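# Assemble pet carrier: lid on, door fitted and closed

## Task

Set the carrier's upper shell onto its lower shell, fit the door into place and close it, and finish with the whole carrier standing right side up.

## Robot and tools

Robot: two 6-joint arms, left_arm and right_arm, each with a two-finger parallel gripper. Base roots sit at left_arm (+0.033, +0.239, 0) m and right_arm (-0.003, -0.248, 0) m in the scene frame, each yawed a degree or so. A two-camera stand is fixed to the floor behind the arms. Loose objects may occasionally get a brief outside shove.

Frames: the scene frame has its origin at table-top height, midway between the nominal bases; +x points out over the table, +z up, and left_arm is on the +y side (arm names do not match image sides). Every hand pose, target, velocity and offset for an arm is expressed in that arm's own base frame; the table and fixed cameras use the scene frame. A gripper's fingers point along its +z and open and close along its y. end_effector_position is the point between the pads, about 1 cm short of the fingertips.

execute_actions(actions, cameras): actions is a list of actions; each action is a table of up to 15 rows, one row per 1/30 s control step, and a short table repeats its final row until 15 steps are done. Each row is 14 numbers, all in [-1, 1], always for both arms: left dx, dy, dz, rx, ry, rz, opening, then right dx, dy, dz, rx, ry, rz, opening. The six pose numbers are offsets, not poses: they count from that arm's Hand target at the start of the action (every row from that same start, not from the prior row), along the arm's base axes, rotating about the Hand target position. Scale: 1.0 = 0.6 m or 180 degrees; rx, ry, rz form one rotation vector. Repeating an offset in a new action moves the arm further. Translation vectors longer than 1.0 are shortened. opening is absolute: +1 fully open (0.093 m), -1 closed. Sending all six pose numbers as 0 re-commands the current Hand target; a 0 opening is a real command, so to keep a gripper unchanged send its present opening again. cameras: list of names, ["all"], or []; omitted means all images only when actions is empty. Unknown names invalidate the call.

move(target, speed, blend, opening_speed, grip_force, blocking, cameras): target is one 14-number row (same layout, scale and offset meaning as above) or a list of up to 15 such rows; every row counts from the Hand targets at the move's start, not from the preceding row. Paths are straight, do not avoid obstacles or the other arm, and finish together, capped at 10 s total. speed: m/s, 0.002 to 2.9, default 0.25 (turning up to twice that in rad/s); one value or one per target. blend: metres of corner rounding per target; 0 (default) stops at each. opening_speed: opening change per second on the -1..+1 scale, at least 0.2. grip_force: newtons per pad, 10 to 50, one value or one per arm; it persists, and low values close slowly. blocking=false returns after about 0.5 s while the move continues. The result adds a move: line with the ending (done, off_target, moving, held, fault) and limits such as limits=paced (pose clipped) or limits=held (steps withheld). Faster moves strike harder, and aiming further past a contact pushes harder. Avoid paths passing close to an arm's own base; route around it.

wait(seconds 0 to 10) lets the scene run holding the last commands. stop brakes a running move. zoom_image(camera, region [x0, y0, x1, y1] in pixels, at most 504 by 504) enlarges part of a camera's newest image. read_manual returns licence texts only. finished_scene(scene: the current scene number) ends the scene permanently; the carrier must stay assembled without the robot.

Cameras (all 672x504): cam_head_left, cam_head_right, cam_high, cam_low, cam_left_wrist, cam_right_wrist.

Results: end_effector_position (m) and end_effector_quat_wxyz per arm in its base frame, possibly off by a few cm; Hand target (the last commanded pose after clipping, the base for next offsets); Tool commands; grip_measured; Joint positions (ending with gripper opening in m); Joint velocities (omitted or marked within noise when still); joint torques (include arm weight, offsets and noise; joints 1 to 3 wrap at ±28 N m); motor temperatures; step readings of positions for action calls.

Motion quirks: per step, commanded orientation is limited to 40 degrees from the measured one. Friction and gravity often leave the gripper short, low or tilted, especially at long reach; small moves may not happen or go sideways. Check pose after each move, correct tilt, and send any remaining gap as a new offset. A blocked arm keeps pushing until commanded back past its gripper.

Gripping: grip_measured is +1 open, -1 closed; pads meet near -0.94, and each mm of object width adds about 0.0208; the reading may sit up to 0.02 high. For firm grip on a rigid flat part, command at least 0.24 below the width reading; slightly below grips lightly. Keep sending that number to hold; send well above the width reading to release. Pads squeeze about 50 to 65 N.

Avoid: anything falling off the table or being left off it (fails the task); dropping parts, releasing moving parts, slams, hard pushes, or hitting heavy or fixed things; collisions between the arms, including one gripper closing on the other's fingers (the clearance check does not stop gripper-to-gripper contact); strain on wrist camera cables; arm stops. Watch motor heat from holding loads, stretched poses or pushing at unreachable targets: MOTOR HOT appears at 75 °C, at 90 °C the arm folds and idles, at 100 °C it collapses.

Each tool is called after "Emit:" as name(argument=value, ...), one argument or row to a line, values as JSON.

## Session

Emit:
execute_actions(
  actions=[],
)

Emit:
zoom_image(
  camera="cam_head_left",
  region=[260, 130, 560, 330],
)

Emit:
zoom_image(
  camera="cam_high",
  region=[240, 180, 540, 400],
)

Emit:
zoom_image(
  camera="cam_low",
  region=[200, 170, 560, 370],
)

Scene clock: 0.00 s.
left_arm: end_effector_position=(+0.3976, -0.0585, +0.1717) grip_measured=+1.000 end_effector_quat_wxyz=(+0.612, -0.079, +0.785, +0.050) | right_arm: end_effector_position=(+0.3050, +0.1261, +0.2989) grip_measured=+1.000 end_effector_quat_wxyz=(+0.619, +0.018, +0.785, +0.004)
Joint positions: left_arm=[-0.356 1.385 0.563 0.535 -0.519 -0.165 0.093] | right_arm=[0.739 0.969 0.851 -0.202 0.73 0.247 0.093]
Joint velocities: within noise
Joint torques (N m): no reading
Motor temperatures (°C): left_arm=[28 28 41 29 28 27 25] | right_arm=[27 40 41 26 24 27 25]
Heat: left arm: 41 °C; right arm: 41 °C.
Hand target: left_arm +0.3998, -0.0593, +0.1811; +0.621, -0.083, +0.778, +0.046 | right_arm +0.3046, +0.1259, +0.3000; +0.618, +0.017, +0.786, +0.004
Tool commands: left_gripper/opening=+1.0 right_gripper/opening=+1.0

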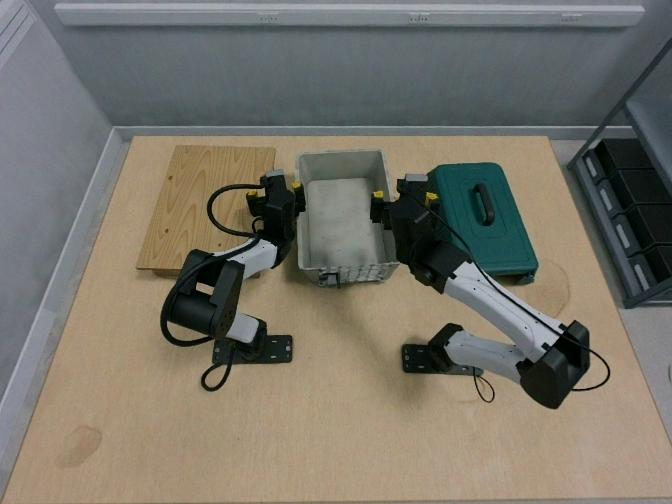

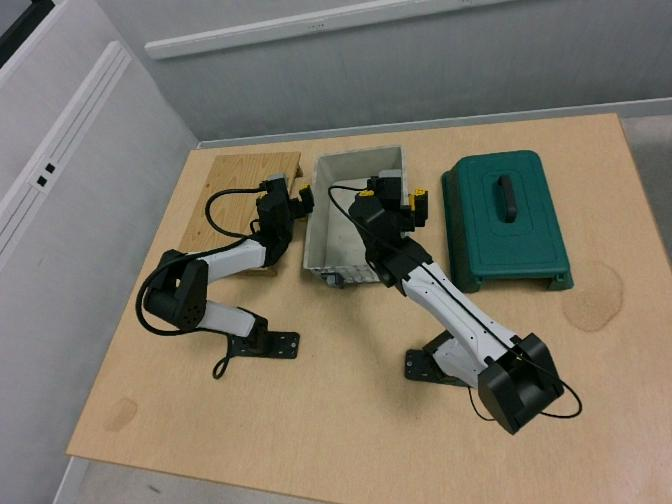

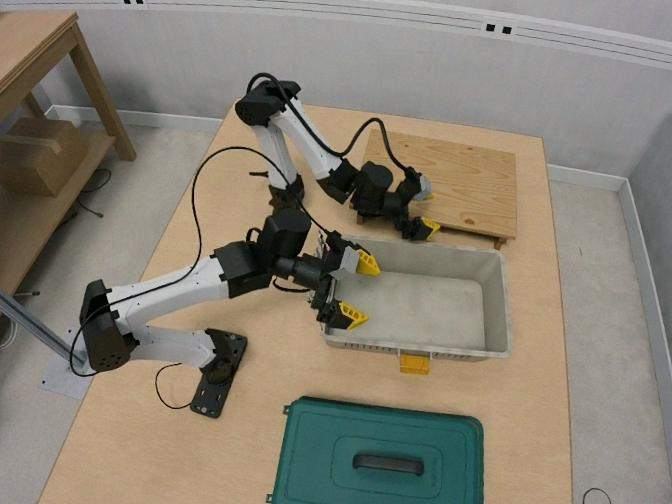

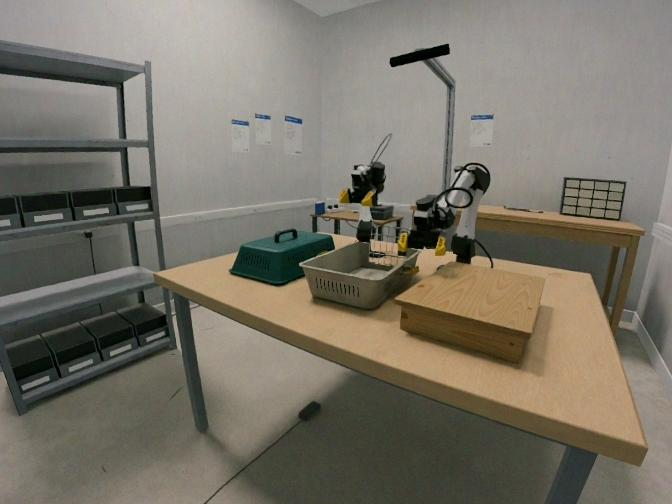

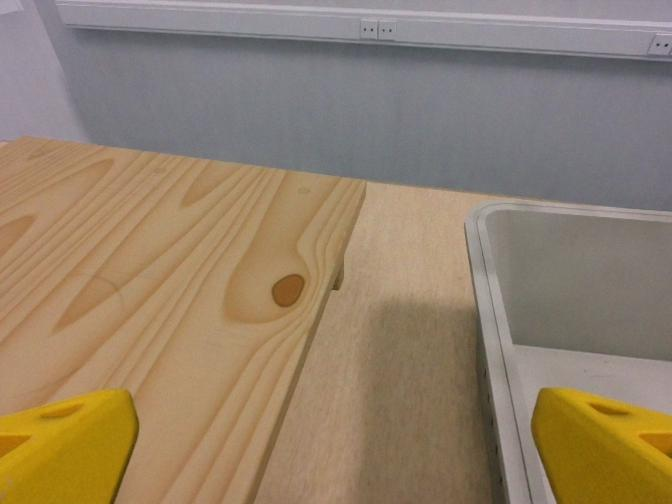

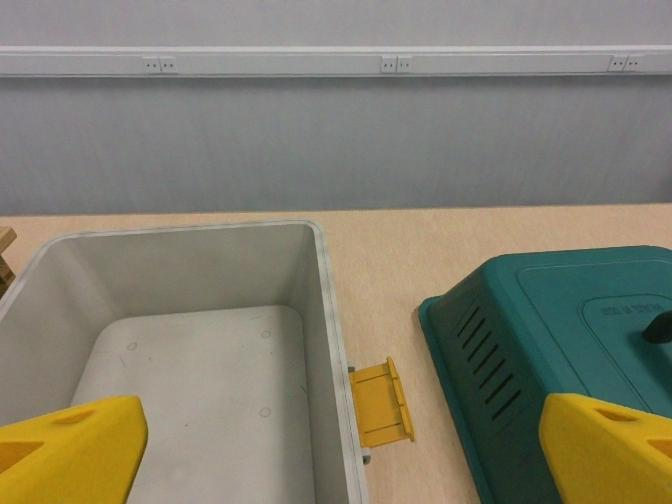

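Scaled by 1.680 from the camera's 672x504 image, which has a finer 960x720 frame.

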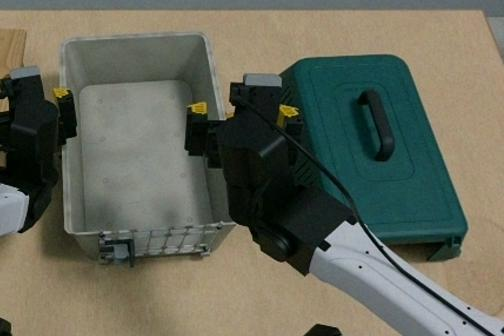

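Scaled by 1.680 from the camera's 672x504 image, which has a finer 960x720 frame.

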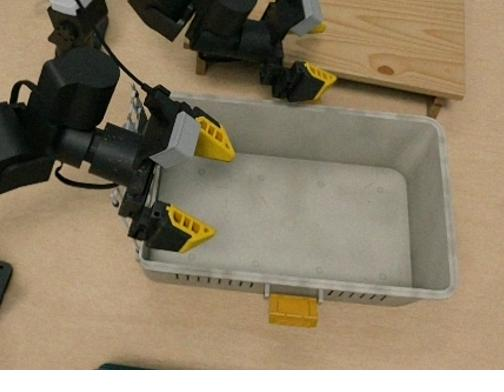

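Scaled by 1.400 from the camera's 672x504 image, which has a finer 960x720 frame.

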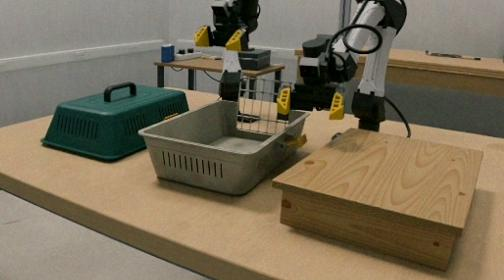

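Emit:
move(
  target=[
    [-0.2,0.03,0.3,0,0,0,1,-0.05,-0.2,0.05,0,0.1,0,1],
    [-0.25,0.05,0.33,0,0,0,1,0.02,-0.44,-0.05,0.0,0.174,0,1],
  ],
  speed=0.25,
  blend=[0.05,0],
  cameras=["all"],
)

Scene clock: 15.37 s.
left_arm: end_effector_position=(+0.2525, -0.0309, +0.3659) grip_measured=+1.000 end_effector_quat_wxyz=(+0.610, -0.070, +0.788, +0.054) | right_arm: end_effector_position=(+0.3166, -0.1375, +0.2646) grip_measured=+1.000 end_effector_quat_wxyz=(+0.380, +0.021, +0.925, -0.003)
Joint positions: left_arm=[-0.575 0.759 1.096 -0.678 -0.722 -0.231 0.093] | right_arm=[-0.594 1.304 1.358 -0.929 -0.385 -0.407 0.093]
Joint torques (N m): left_arm=[-1.24 0.05 10.86 2.25 -0.38 -0.1] | right_arm=[-0.36 -4.86 8.62 1.24 -0.3 -0.17]
Heat: left arm: 43 °C; right arm: 45 °C.
Hand target: left_arm +0.2497, -0.0292, +0.3792; +0.621, -0.083, +0.778, +0.046 | right_arm +0.3166, -0.1381, +0.2699; +0.383, +0.018, +0.924, -0.001
Off the commanded pose: left_arm 0.014 m, 2 deg | right_arm 0.005 m, 1 deg.
move: off_target (left_arm)

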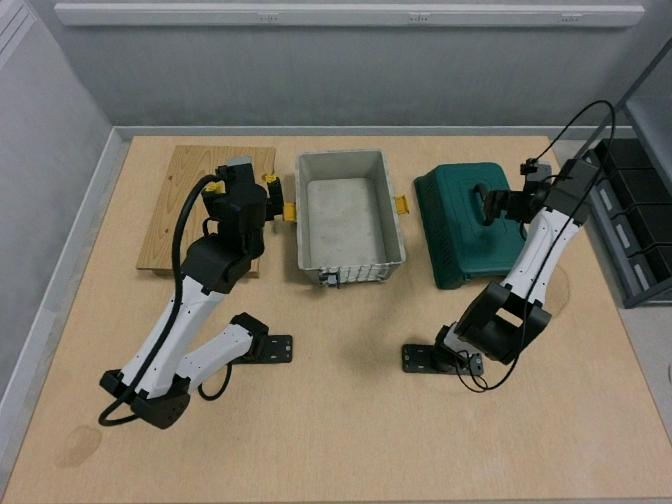

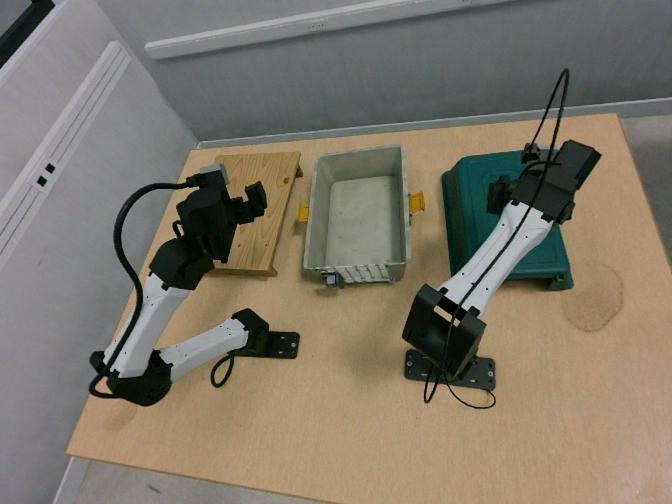

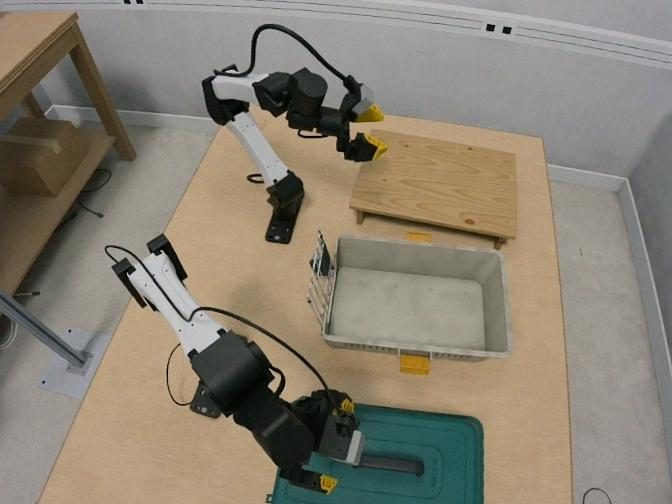

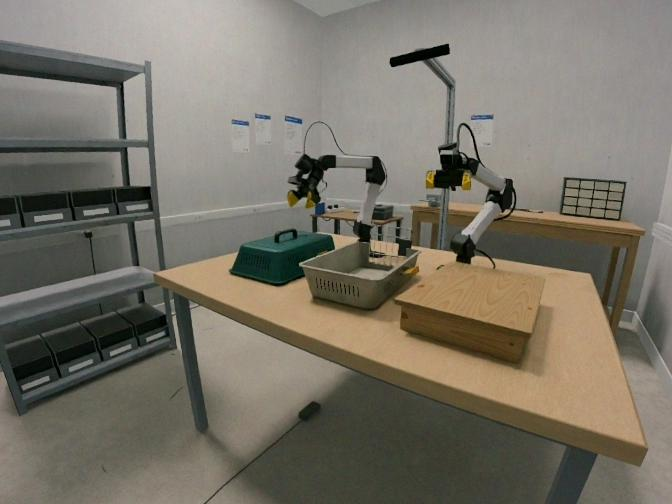

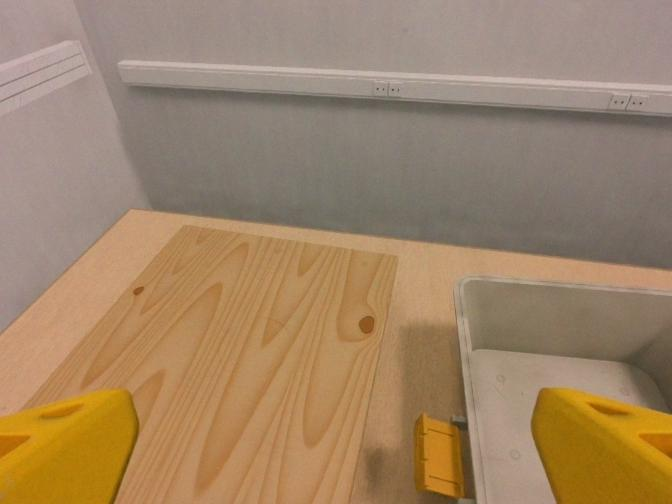

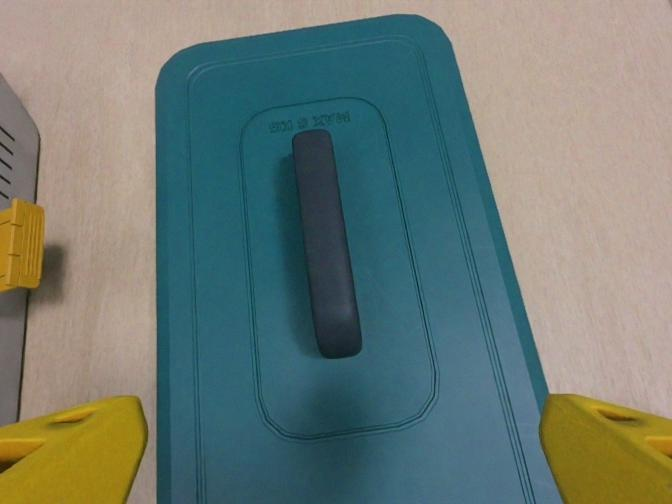

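Emit:
move(
  target=[
    [-0.176,-0.141,0.02,-0.1,0.31,-0.124,-1,0.159,0.005,-0.117,0,0,0.0305,1],
    [-0.176,-0.141,0.02,-0.1,0.31,-0.124,-1,0.159,0.005,-0.207,0,0,0.0305,1],
  ],
  speed=[0.2,0.1],
  cameras=["cam_left_wrist","cam_right_wrist","cam_low"],
)

Scene clock: 50.93 s.
left_arm: end_effector_position=(+0.1472, -0.1155, +0.3850) grip_measured=-0.981 end_effector_quat_wxyz=(+0.305, +0.003, +0.921, -0.244) | right_arm: end_effector_position=(+0.4121, -0.1370, +0.1540) grip_measured=+1.000 end_effector_quat_wxyz=(+0.391, -0.030, +0.920, +0.016)
Joint positions: left_arm=[-0.641 1.019 1.802 -1.553 0.027 -0.646 0] | right_arm=[-0.465 1.607 1.162 -0.399 -0.378 -0.384 0.093]
Joint torques (N m): left_arm=[0.54 0.03 7.2 1.98 0.14 -0.01] | right_arm=[0.98 -7.6 6.13 1.48 -0.07 -0.03]
Motor temperatures (°C): left_arm=[28 28 47 33 28 27 25] | right_arm=[27 41 47 30 24 27 25]
Heat: left arm: 47 °C; right arm: 47 °C.
Hand target: left_arm +0.1442, -0.1138, +0.3911; +0.166, +0.002, +0.974, -0.154 | right_arm +0.4120, -0.1350, +0.1458; +0.383, -0.027, +0.923, +0.018
Off the commanded pose: left_arm 0.007 m, 20 deg | right_arm 0.009 m, 1 deg.
joint sent to its limit (left arm) — joint 4 (wrist pitch), lower limit. The joint targets are off in orientation, not in position.
move: off_target (left_arm)
Images, in order (width x height): cam_low 672x504, cam_left_wrist 672x504, cam_right_wrist 672x504.

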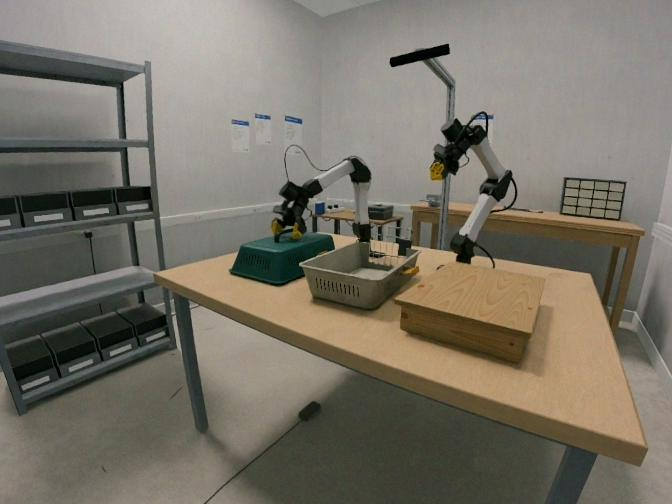

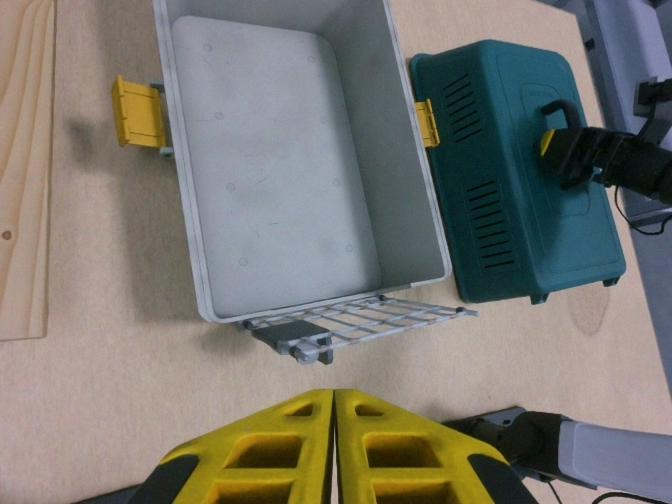

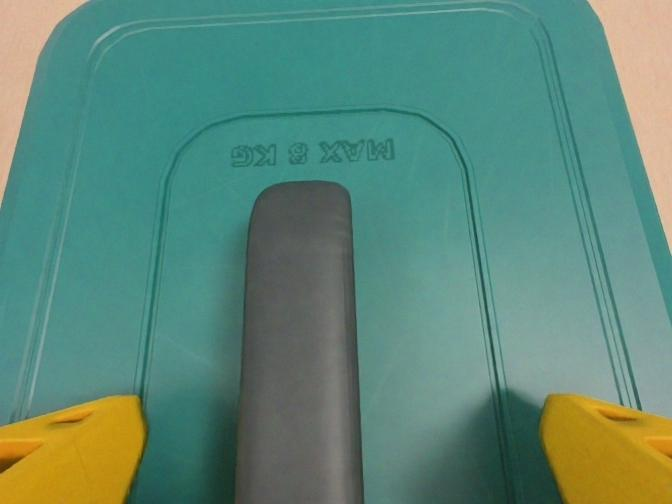

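Emit:
move(
  target=[-0.112,-0.135,-0.1,0.35,-0.139,-0.768,-1,-0.006,0.013,-0.003,0,0,0,1],
  speed=0.2,
)

Emit:
move(
  target=[0,0,0,0,0,0,-1,0,0,0,0,0,0,-1],
  opening_speed=0.8,
  cameras=["all"],
)

Emit:
zoom_image(
  camera="cam_left_wrist",
  region=[168, 0, 672, 400],
)

Scene clock: 75.63 s.
left_arm: end_effector_position=(+0.0770, -0.1948, +0.3337) grip_measured=-0.981 end_effector_quat_wxyz=(+0.291, +0.921, +0.207, +0.155) | right_arm: end_effector_position=(+0.4123, -0.1334, +0.1477) grip_measured=+1.000 end_effector_quat_wxyz=(+0.389, -0.028, +0.921, +0.014)
Joint positions: left_arm=[-1.497 1.093 1.646 -1.554 -0.38 1.315 0] | right_arm=[-0.451 1.606 1.138 -0.373 -0.363 -0.372 0.093]
Joint torques (N m): left_arm=[-1.24 -0.4 5.38 1.54 -0.33 0.14] | right_arm=[1.28 -9.47 5.45 1.38 -0.1 -0.01]
Heat: left arm: 45 °C; right arm: 46 °C.
Hand target: left_arm +0.0769, -0.1948, +0.3312; +0.057, +0.943, +0.253, +0.209 | right_arm +0.4085, -0.1272, +0.1441; +0.383, -0.026, +0.923, +0.018
Off the commanded pose: left_arm 0.003 m, 28 deg | right_arm 0.008 m, 1 deg.
joint sent to its limit (left arm) — joint 4 (wrist pitch), lower limit. The joint targets are off in orientation, not in position.
move: off_target (left_arm)

Scene clock: 78.33 s.
left_arm: end_effector_position=(+0.0771, -0.1948, +0.3337) grip_measured=-0.981 end_effector_quat_wxyz=(+0.291, +0.921, +0.206, +0.156) | right_arm: end_effector_position=(+0.4128, -0.1313, +0.1469) grip_measured=-0.628 end_effector_quat_wxyz=(+0.388, -0.030, +0.921, +0.015)
Joint positions: left_arm=[-1.498 1.093 1.646 -1.554 -0.381 1.317 0] | right_arm=[-0.446 1.606 1.135 -0.371 -0.361 -0.371 0.015]
Joint torques (N m): left_arm=[-1.24 -0.42 5.37 1.54 -0.34 0.16] | right_arm=[0.79 -9.48 5.65 1.36 -0.11 -0.02]
Heat: left arm: 45 °C; right arm: 46 °C.
Hand target: left_arm +0.0770, -0.1948, +0.3312; +0.057, +0.943, +0.253, +0.209 | right_arm +0.4085, -0.1272, +0.1440; +0.383, -0.026, +0.923, +0.017
Off the commanded pose: left_arm 0.003 m, 28 deg | right_arm 0.007 m, 1 deg.
joint sent to its limit (left arm) — joint 4 (wrist pitch), lower limit. The joint targets are off in orientation, not in position.
move: off_target (left_arm)

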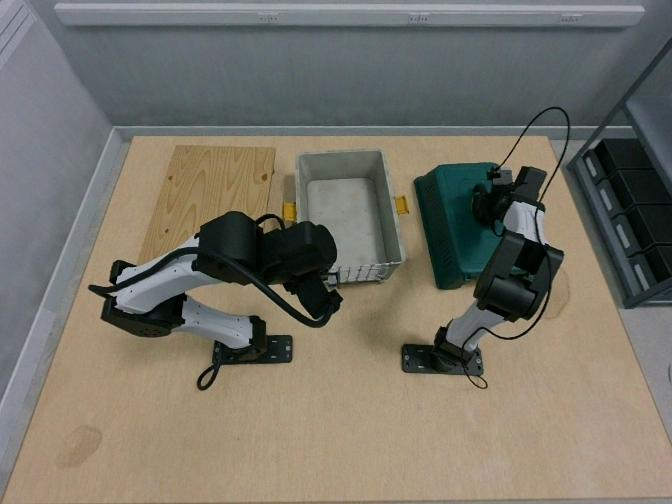

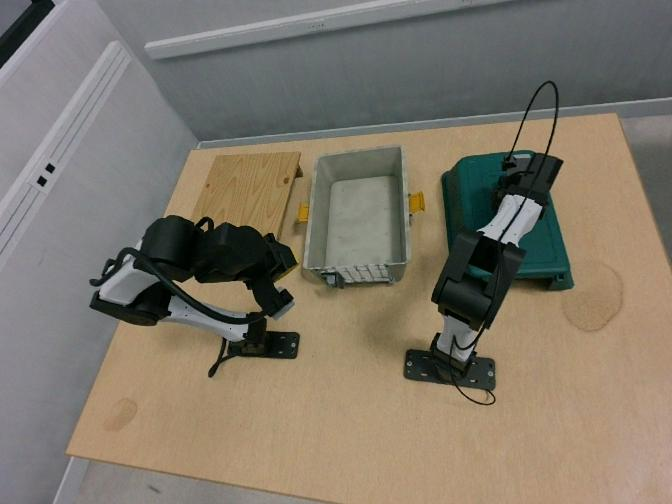

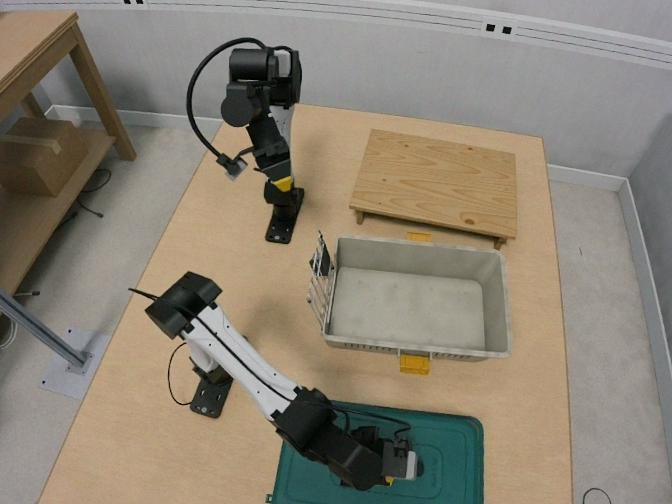

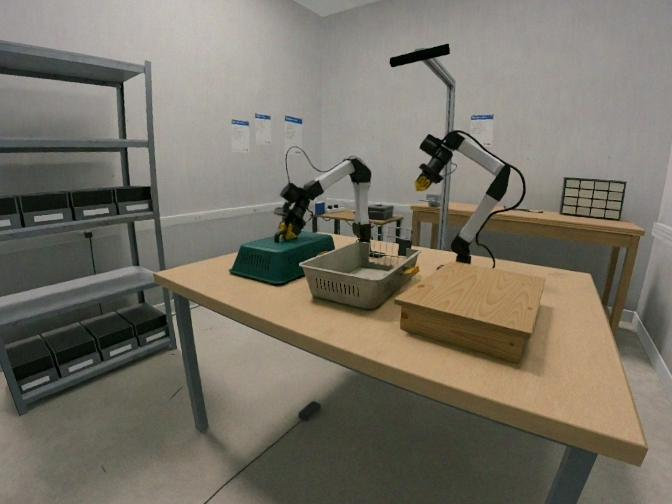

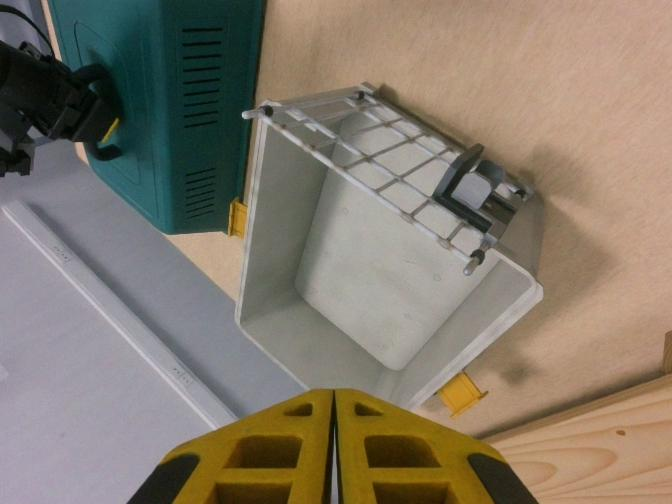

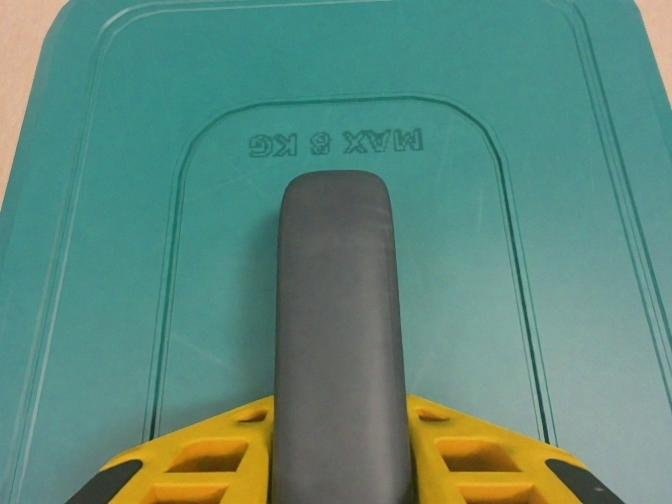

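Scaled by 1.000.

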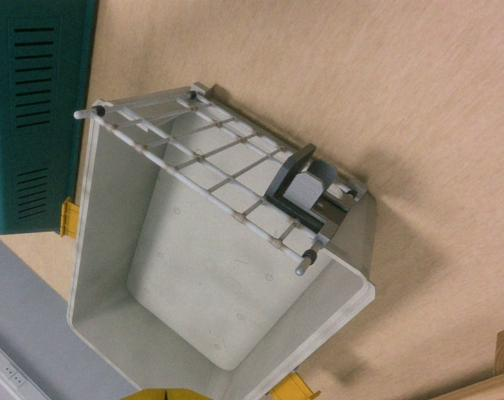

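Emit:
move(
  target=[
    [0,0,0,0,0,0,-1,0,0,0.06,-0.008,-0.028,0,-1],
    [0,0,0,0,0,0,-1,0.08,0,0.32,-0.008,-0.028,0.0,-1],
  ],
  speed=[0.08,0.15],
  blend=[0.02,0],
  cameras=["cam_low","cam_high"],
)

Scene clock: 97.97 s.
left_arm: end_effector_position=(+0.0771, -0.1948, +0.3337) grip_measured=-0.981 end_effector_quat_wxyz=(+0.291, +0.921, +0.206, +0.156) | right_arm: end_effector_position=(+0.4479, -0.1284, +0.3111) grip_measured=-0.640 end_effector_quat_wxyz=(+0.387, -0.024, +0.922, +0.016)
Joint positions: left_arm=[-1.498 1.093 1.646 -1.554 -0.381 1.317 0] | right_arm=[-0.395 1.801 2.026 -1.057 -0.324 -0.321 0.014]
Joint torques (N m): left_arm=[-1.24 -0.42 5.38 1.54 -0.34 0.16] | right_arm=[0.92 -10.71 9.61 1.85 -0.18 -0.03]
Heat: left arm: 44 °C; right arm: 46 °C.
Hand target: left_arm +0.0770, -0.1948, +0.3312; +0.057, +0.943, +0.253, +0.209 | right_arm +0.4565, -0.1272, +0.3360; +0.422, -0.032, +0.906, +0.005
Off the commanded pose: left_arm 0.003 m, 28 deg | right_arm 0.026 m, 5 deg.
joint sent to its limit (left arm) — joint 4 (wrist pitch), lower limit. The joint targets are off in orientation, not in position.
move: off_target (left_arm, right_arm)
Images, in order (width x height): cam_high 672x504, cam_low 672x504.

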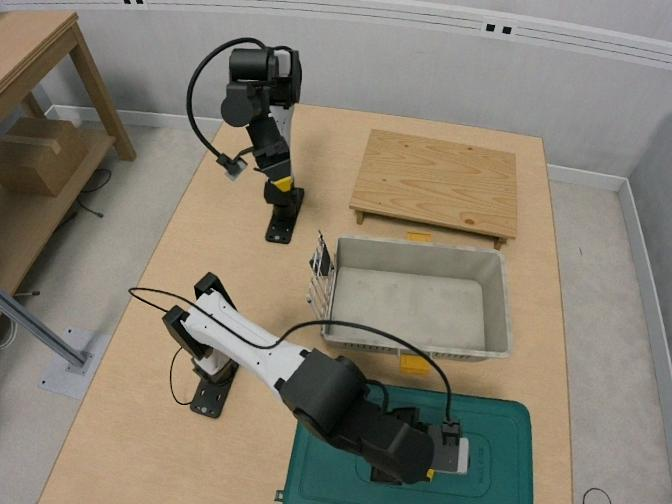

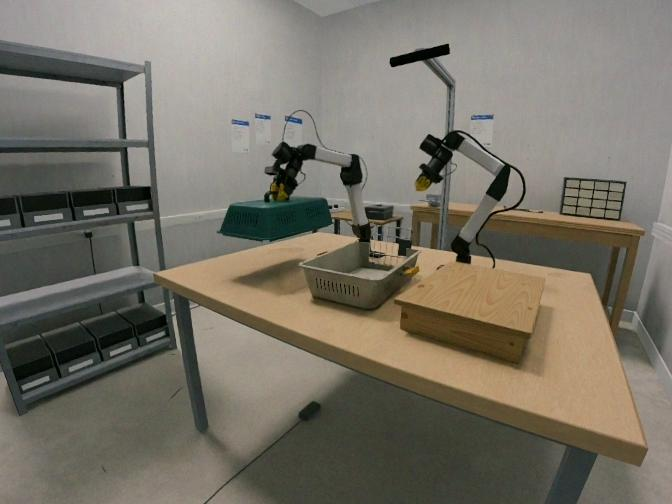

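Emit:
move(
  target=[
    [0,0,0,0,0,0,-1,-0.005,0.35,0.015,0.008,-0.008,0,-1],
    [0,0,0,0,0,0,-1,-0.02,0.648,0.025,0.016,-0.01,0,-1],
  ],
  speed=0.15,
  blend=[0.05,0],
  cameras=["all"],
)

Emit:
zoom_image(
  camera="cam_low",
  region=[260, 170, 460, 320],
)

Emit:
zoom_image(
  camera="cam_high",
  region=[290, 190, 570, 390],
)

Scene clock: 114.63 s.
left_arm: end_effector_position=(+0.0771, -0.1948, +0.3337) grip_measured=-0.981 end_effector_quat_wxyz=(+0.291, +0.921, +0.206, +0.156) | right_arm: end_effector_position=(+0.4371, +0.2623, +0.3271) grip_measured=-0.640 end_effector_quat_wxyz=(+0.401, -0.041, +0.915, +0.017)
Joint positions: left_arm=[-1.498 1.093 1.646 -1.554 -0.381 1.317 0] | right_arm=[0.676 2.1 2.521 -1.257 0.421 0.422 0.014]
Joint torques (N m): left_arm=[-1.24 -0.4 5.37 1.54 -0.34 0.16] | right_arm=[0.21 -12.36 9.25 1.79 0.52 -0.01]
Motor temperatures (°C): left_arm=[28 28 43 32 28 27 25] | right_arm=[27 48 48 32 24 27 26]
Heat: left arm: 43 °C; right arm: 48 °C.
Hand target: left_arm +0.0770, -0.1948, +0.3312; +0.057, +0.943, +0.253, +0.209 | right_arm +0.4445, +0.2615, +0.3509; +0.437, -0.021, +0.899, +0.027
Off the commanded pose: left_arm 0.003 m, 28 deg | right_arm 0.025 m, 5 deg.
joint sent to its limit (left arm) — joint 4 (wrist pitch), lower limit. The joint targets are off in orientation, not in position.
move: off_target (left_arm, right_arm)

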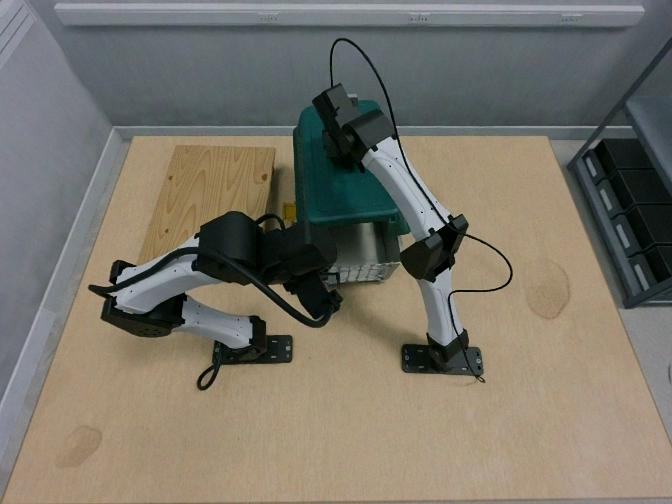

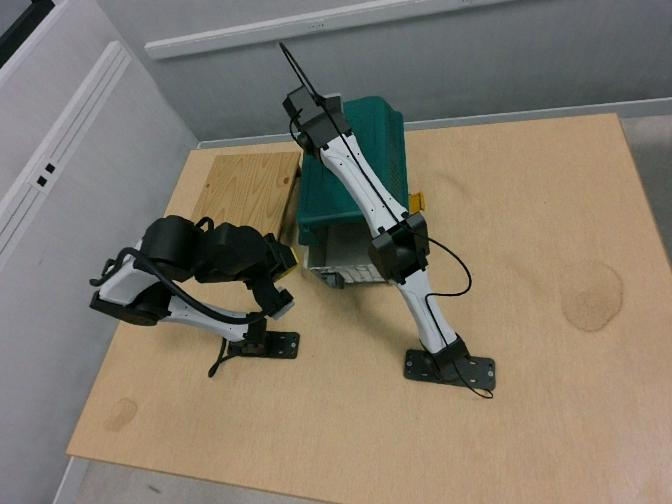

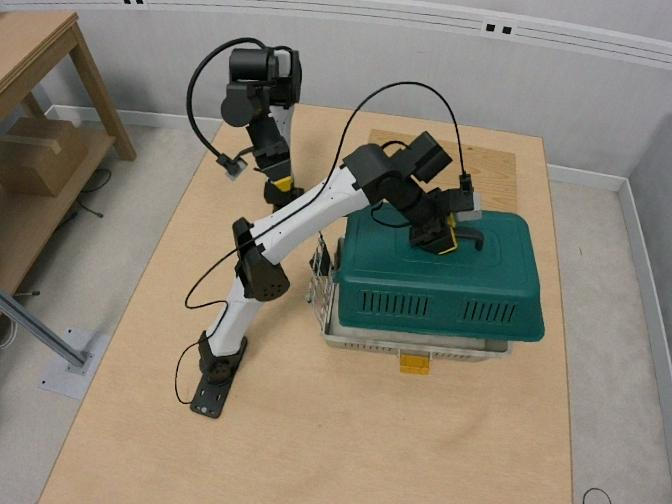

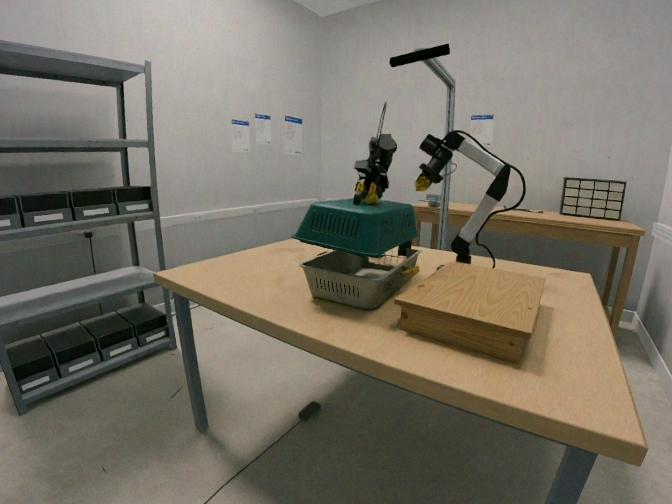

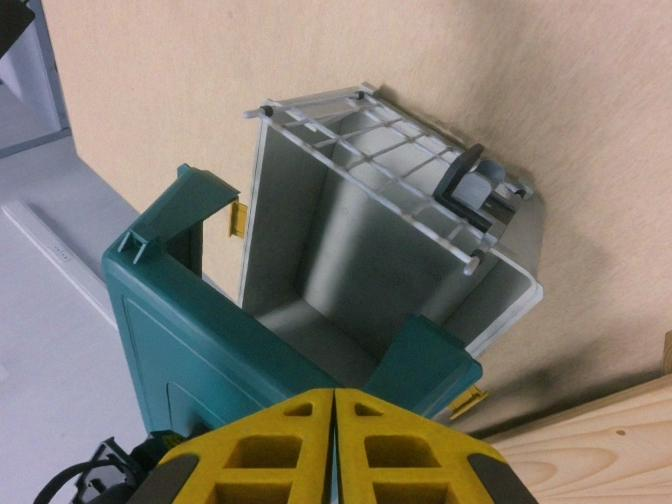

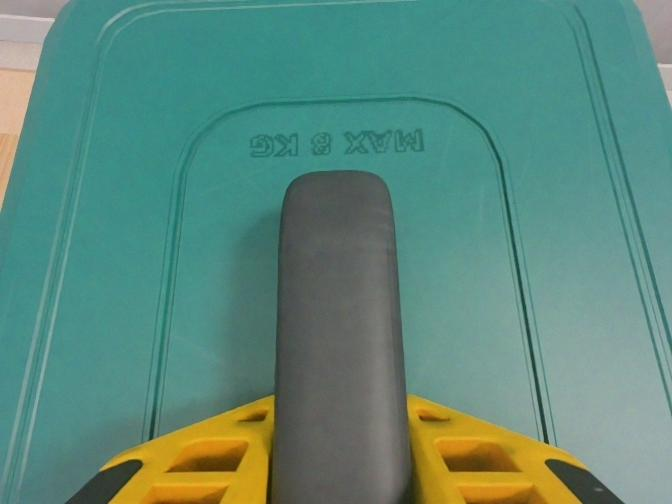

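Scaled by 2.520 from the camera's 672x504 image, which has a finer 960x720 frame.

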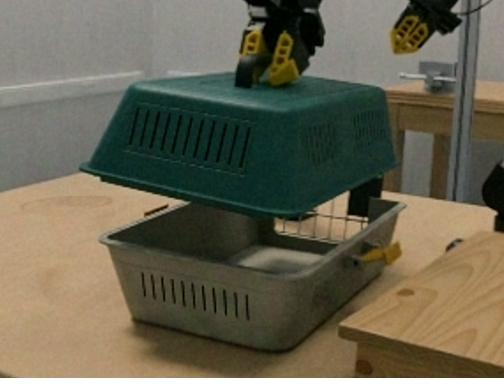

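Scaled by 1.800 from the camera's 672x504 image, which has a finer 960x720 frame.

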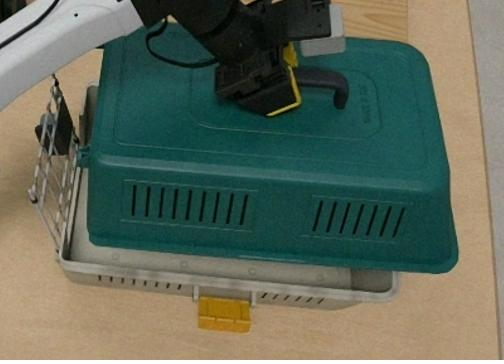

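Emit:
move(
  target=[
    [0,0,0,0,0,0,-1,-0.059,0,0,0,0,-0.008,-1],
    [0,0,0,0,0,0,-1,-0.059,0,-0.053,0.0,0.002,-0.008,-1],
  ],
  speed=0.08,
  blend=[0.01,0],
  cameras=["cam_left_wrist","cam_high","cam_low"],
)

Emit:
zoom_image(
  camera="cam_low",
  region=[260, 170, 460, 320],
)

Emit:
zoom_image(
  camera="cam_high",
  region=[300, 200, 520, 380],
)

Scene clock: 138.23 s.
left_arm: end_effector_position=(+0.0771, -0.1948, +0.3337) grip_measured=-0.981 end_effector_quat_wxyz=(+0.291, +0.921, +0.206, +0.156) | right_arm: end_effector_position=(+0.4072, +0.2646, +0.2831) grip_measured=-0.640 end_effector_quat_wxyz=(+0.388, -0.030, +0.921, +0.001)
Joint positions: left_arm=[-1.498 1.093 1.646 -1.554 -0.381 1.317 0] | right_arm=[0.737 1.914 2.069 -1.062 0.48 0.505 0.014]
Joint torques (N m): left_arm=[-1.24 -0.4 5.37 1.54 -0.34 0.15] | right_arm=[0.55 -15.58 7.13 1.79 0.58 -0.08]
Motor temperatures (°C): left_arm=[28 28 43 32 28 27 25] | right_arm=[27 54 49 33 24 27 27]
Heat: left arm: 43 °C; right arm: 54 °C.
Hand target: left_arm +0.0770, -0.1948, +0.3312; +0.057, +0.943, +0.253, +0.209 | right_arm +0.4092, +0.2615, +0.3192; +0.435, -0.010, +0.900, +0.022
Off the commanded pose: left_arm 0.003 m, 28 deg | right_arm 0.036 m, 7 deg.
joint sent to its limit (left arm) — joint 4 (wrist pitch), lower limit. The joint targets are off in orientation, not in position.
move: off_target (left_arm, right_arm)
Images, in order (width x height): cam_high 672x504, cam_low 672x504, cam_left_wrist 672x504.

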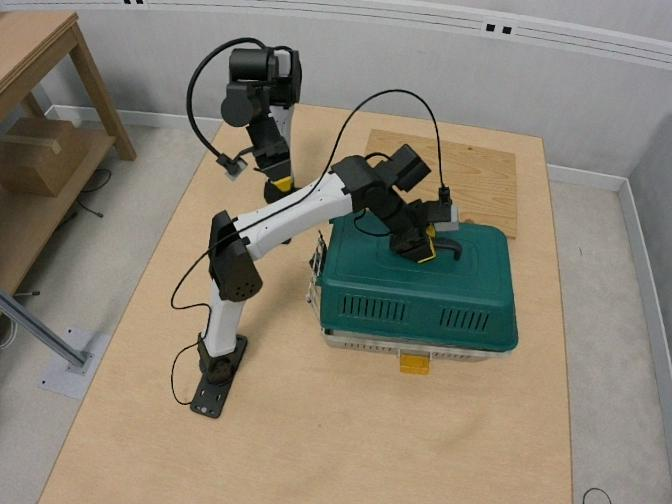

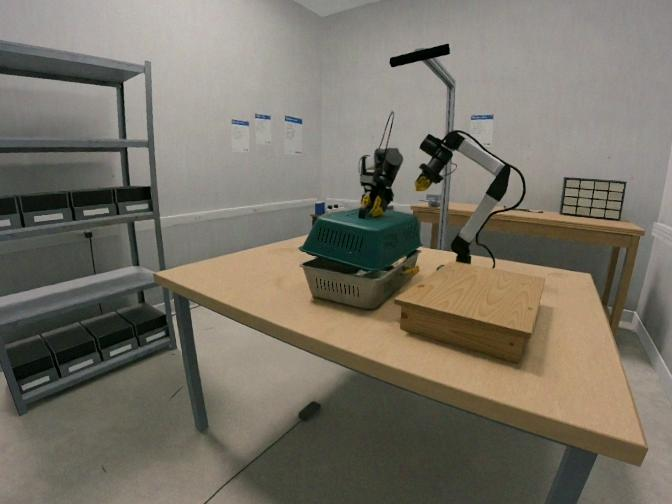

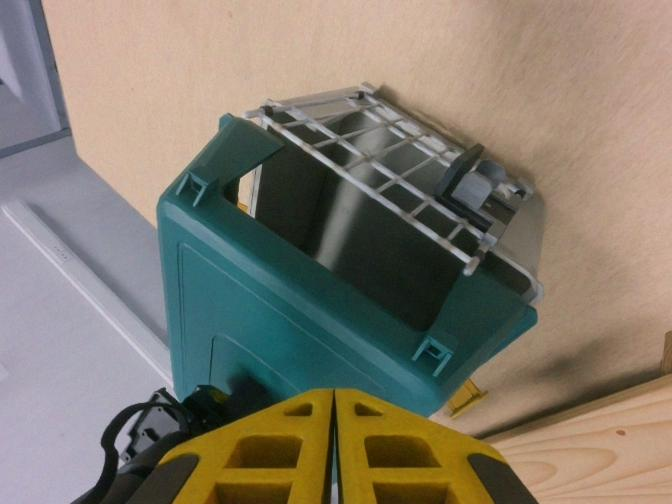

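Scaled by 2.520 from the camera's 672x504 image, which has a finer 960x720 frame.

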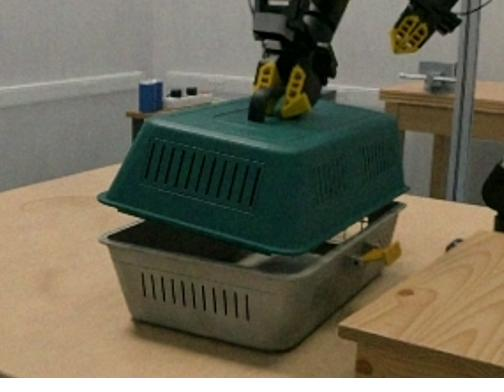

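Scaled by 2.291 from the camera's 672x504 image, which has a finer 960x720 frame.

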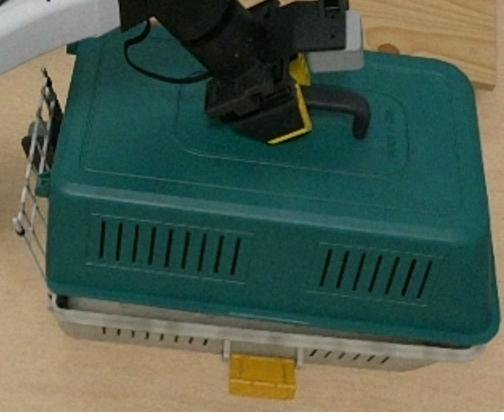

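Emit:
move(
  target=[
    [0.005,0.07,-0.28,0,0,0,-1,-0.007,0,0,0.01,0,0.007,-1],
    [0.08,0.02,-0.28,0,0,0,-1,-0.007,0,0,0.01,0,0.007,-1],
    [0.112,0.02,-0.275,0,0,0,-1,-0.007,0,0,0.01,0,0.007,-1],
  ],
  speed=[0.2,0.12,0.05],
  blend=[0.02,0.01,0],
  cameras=["cam_left_wrist","cam_high","cam_low"],
)

Emit:
zoom_image(
  camera="cam_high",
  region=[300, 200, 520, 380],
)

Emit:
zoom_image(
  camera="cam_high",
  region=[290, 200, 370, 350],
)

Emit:
zoom_image(
  camera="cam_low",
  region=[260, 170, 460, 320],
)

Scene clock: 162.63 s.
left_arm: end_effector_position=(+0.1398, -0.1685, +0.1584) grip_measured=-0.981 end_effector_quat_wxyz=(+0.029, +0.943, +0.252, +0.214) | right_arm: end_effector_position=(+0.4039, +0.2635, +0.2841) grip_measured=-0.640 end_effector_quat_wxyz=(+0.394, -0.028, +0.919, +0.012)
Joint positions: left_arm=[-1.198 1.227 1.076 -1.307 -0.421 1.446 0] | right_arm=[0.737 1.877 2.012 -1.02 0.47 0.505 0.014]
Joint torques (N m): left_arm=[0.46 -2.25 11 1 -0.02 0.21] | right_arm=[0.12 -15.62 6.9 1.85 0.34 -0.12]
Motor temperatures (°C): left_arm=[28 28 42 32 28 27 25] | right_arm=[27 60 51 34 24 27 27]
Heat: left arm: 42 °C; right arm: 60 °C.
Hand target: left_arm +0.1441, -0.1828, +0.1661; +0.057, +0.943, +0.253, +0.209 | right_arm +0.4050, +0.2615, +0.3193; +0.435, -0.013, +0.900, +0.040
Off the commanded pose: left_arm 0.017 m, 3 deg | right_arm 0.035 m, 6 deg.
move: off_target (left_arm, right_arm); blend cut to 0.0097 m at target 2
Images, in order (width x height): cam_high 672x504, cam_low 672x504, cam_left_wrist 672x504.

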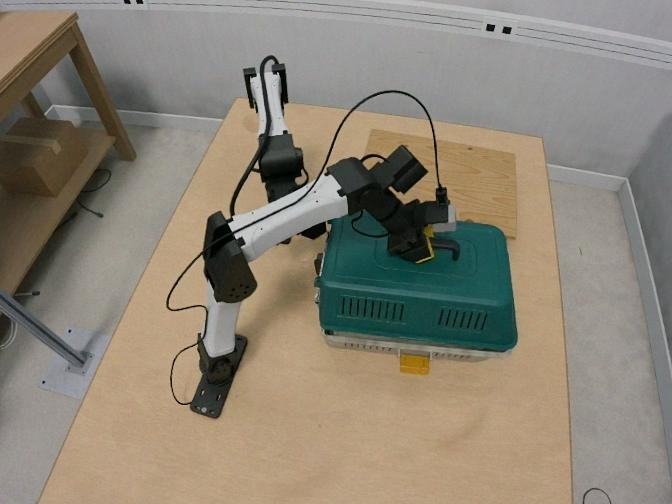

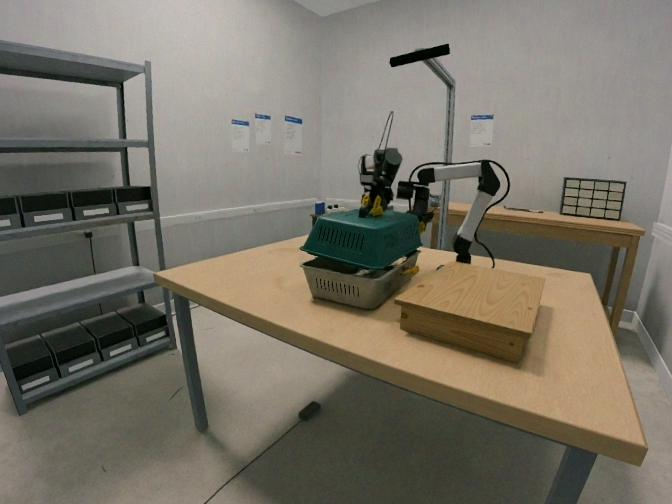

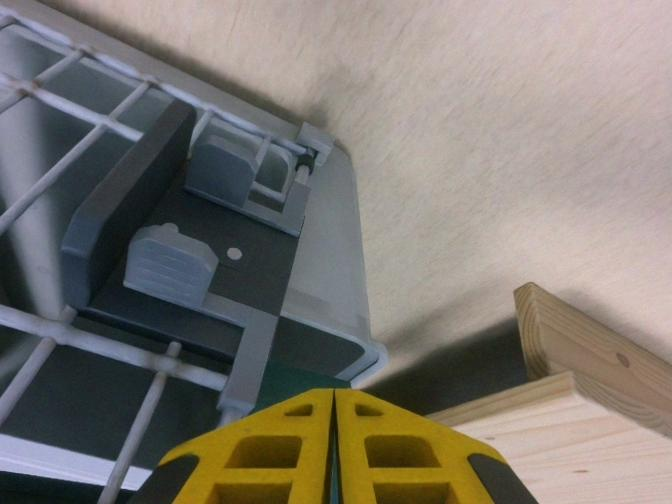

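Scaled by 2.291 from the camera's 672x504 image, which has a finer 960x720 frame.

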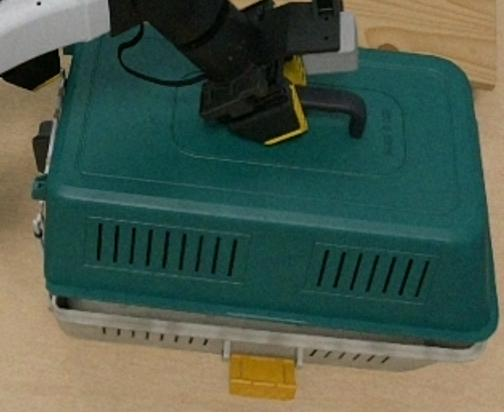

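Scaled by 3.360 from the camera's 672x504 image, which has a finer 960x720 frame.

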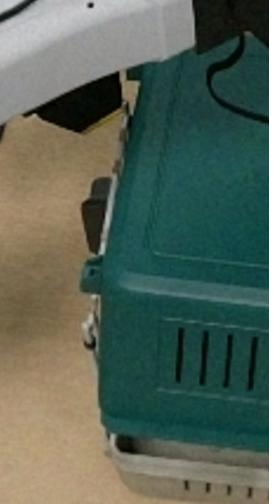

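Scaled by 2.520 from the camera's 672x504 image, which has a finer 960x720 frame.

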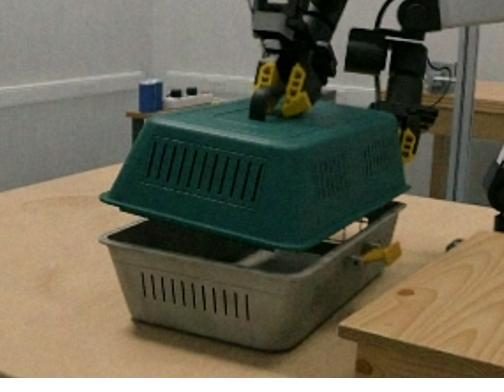

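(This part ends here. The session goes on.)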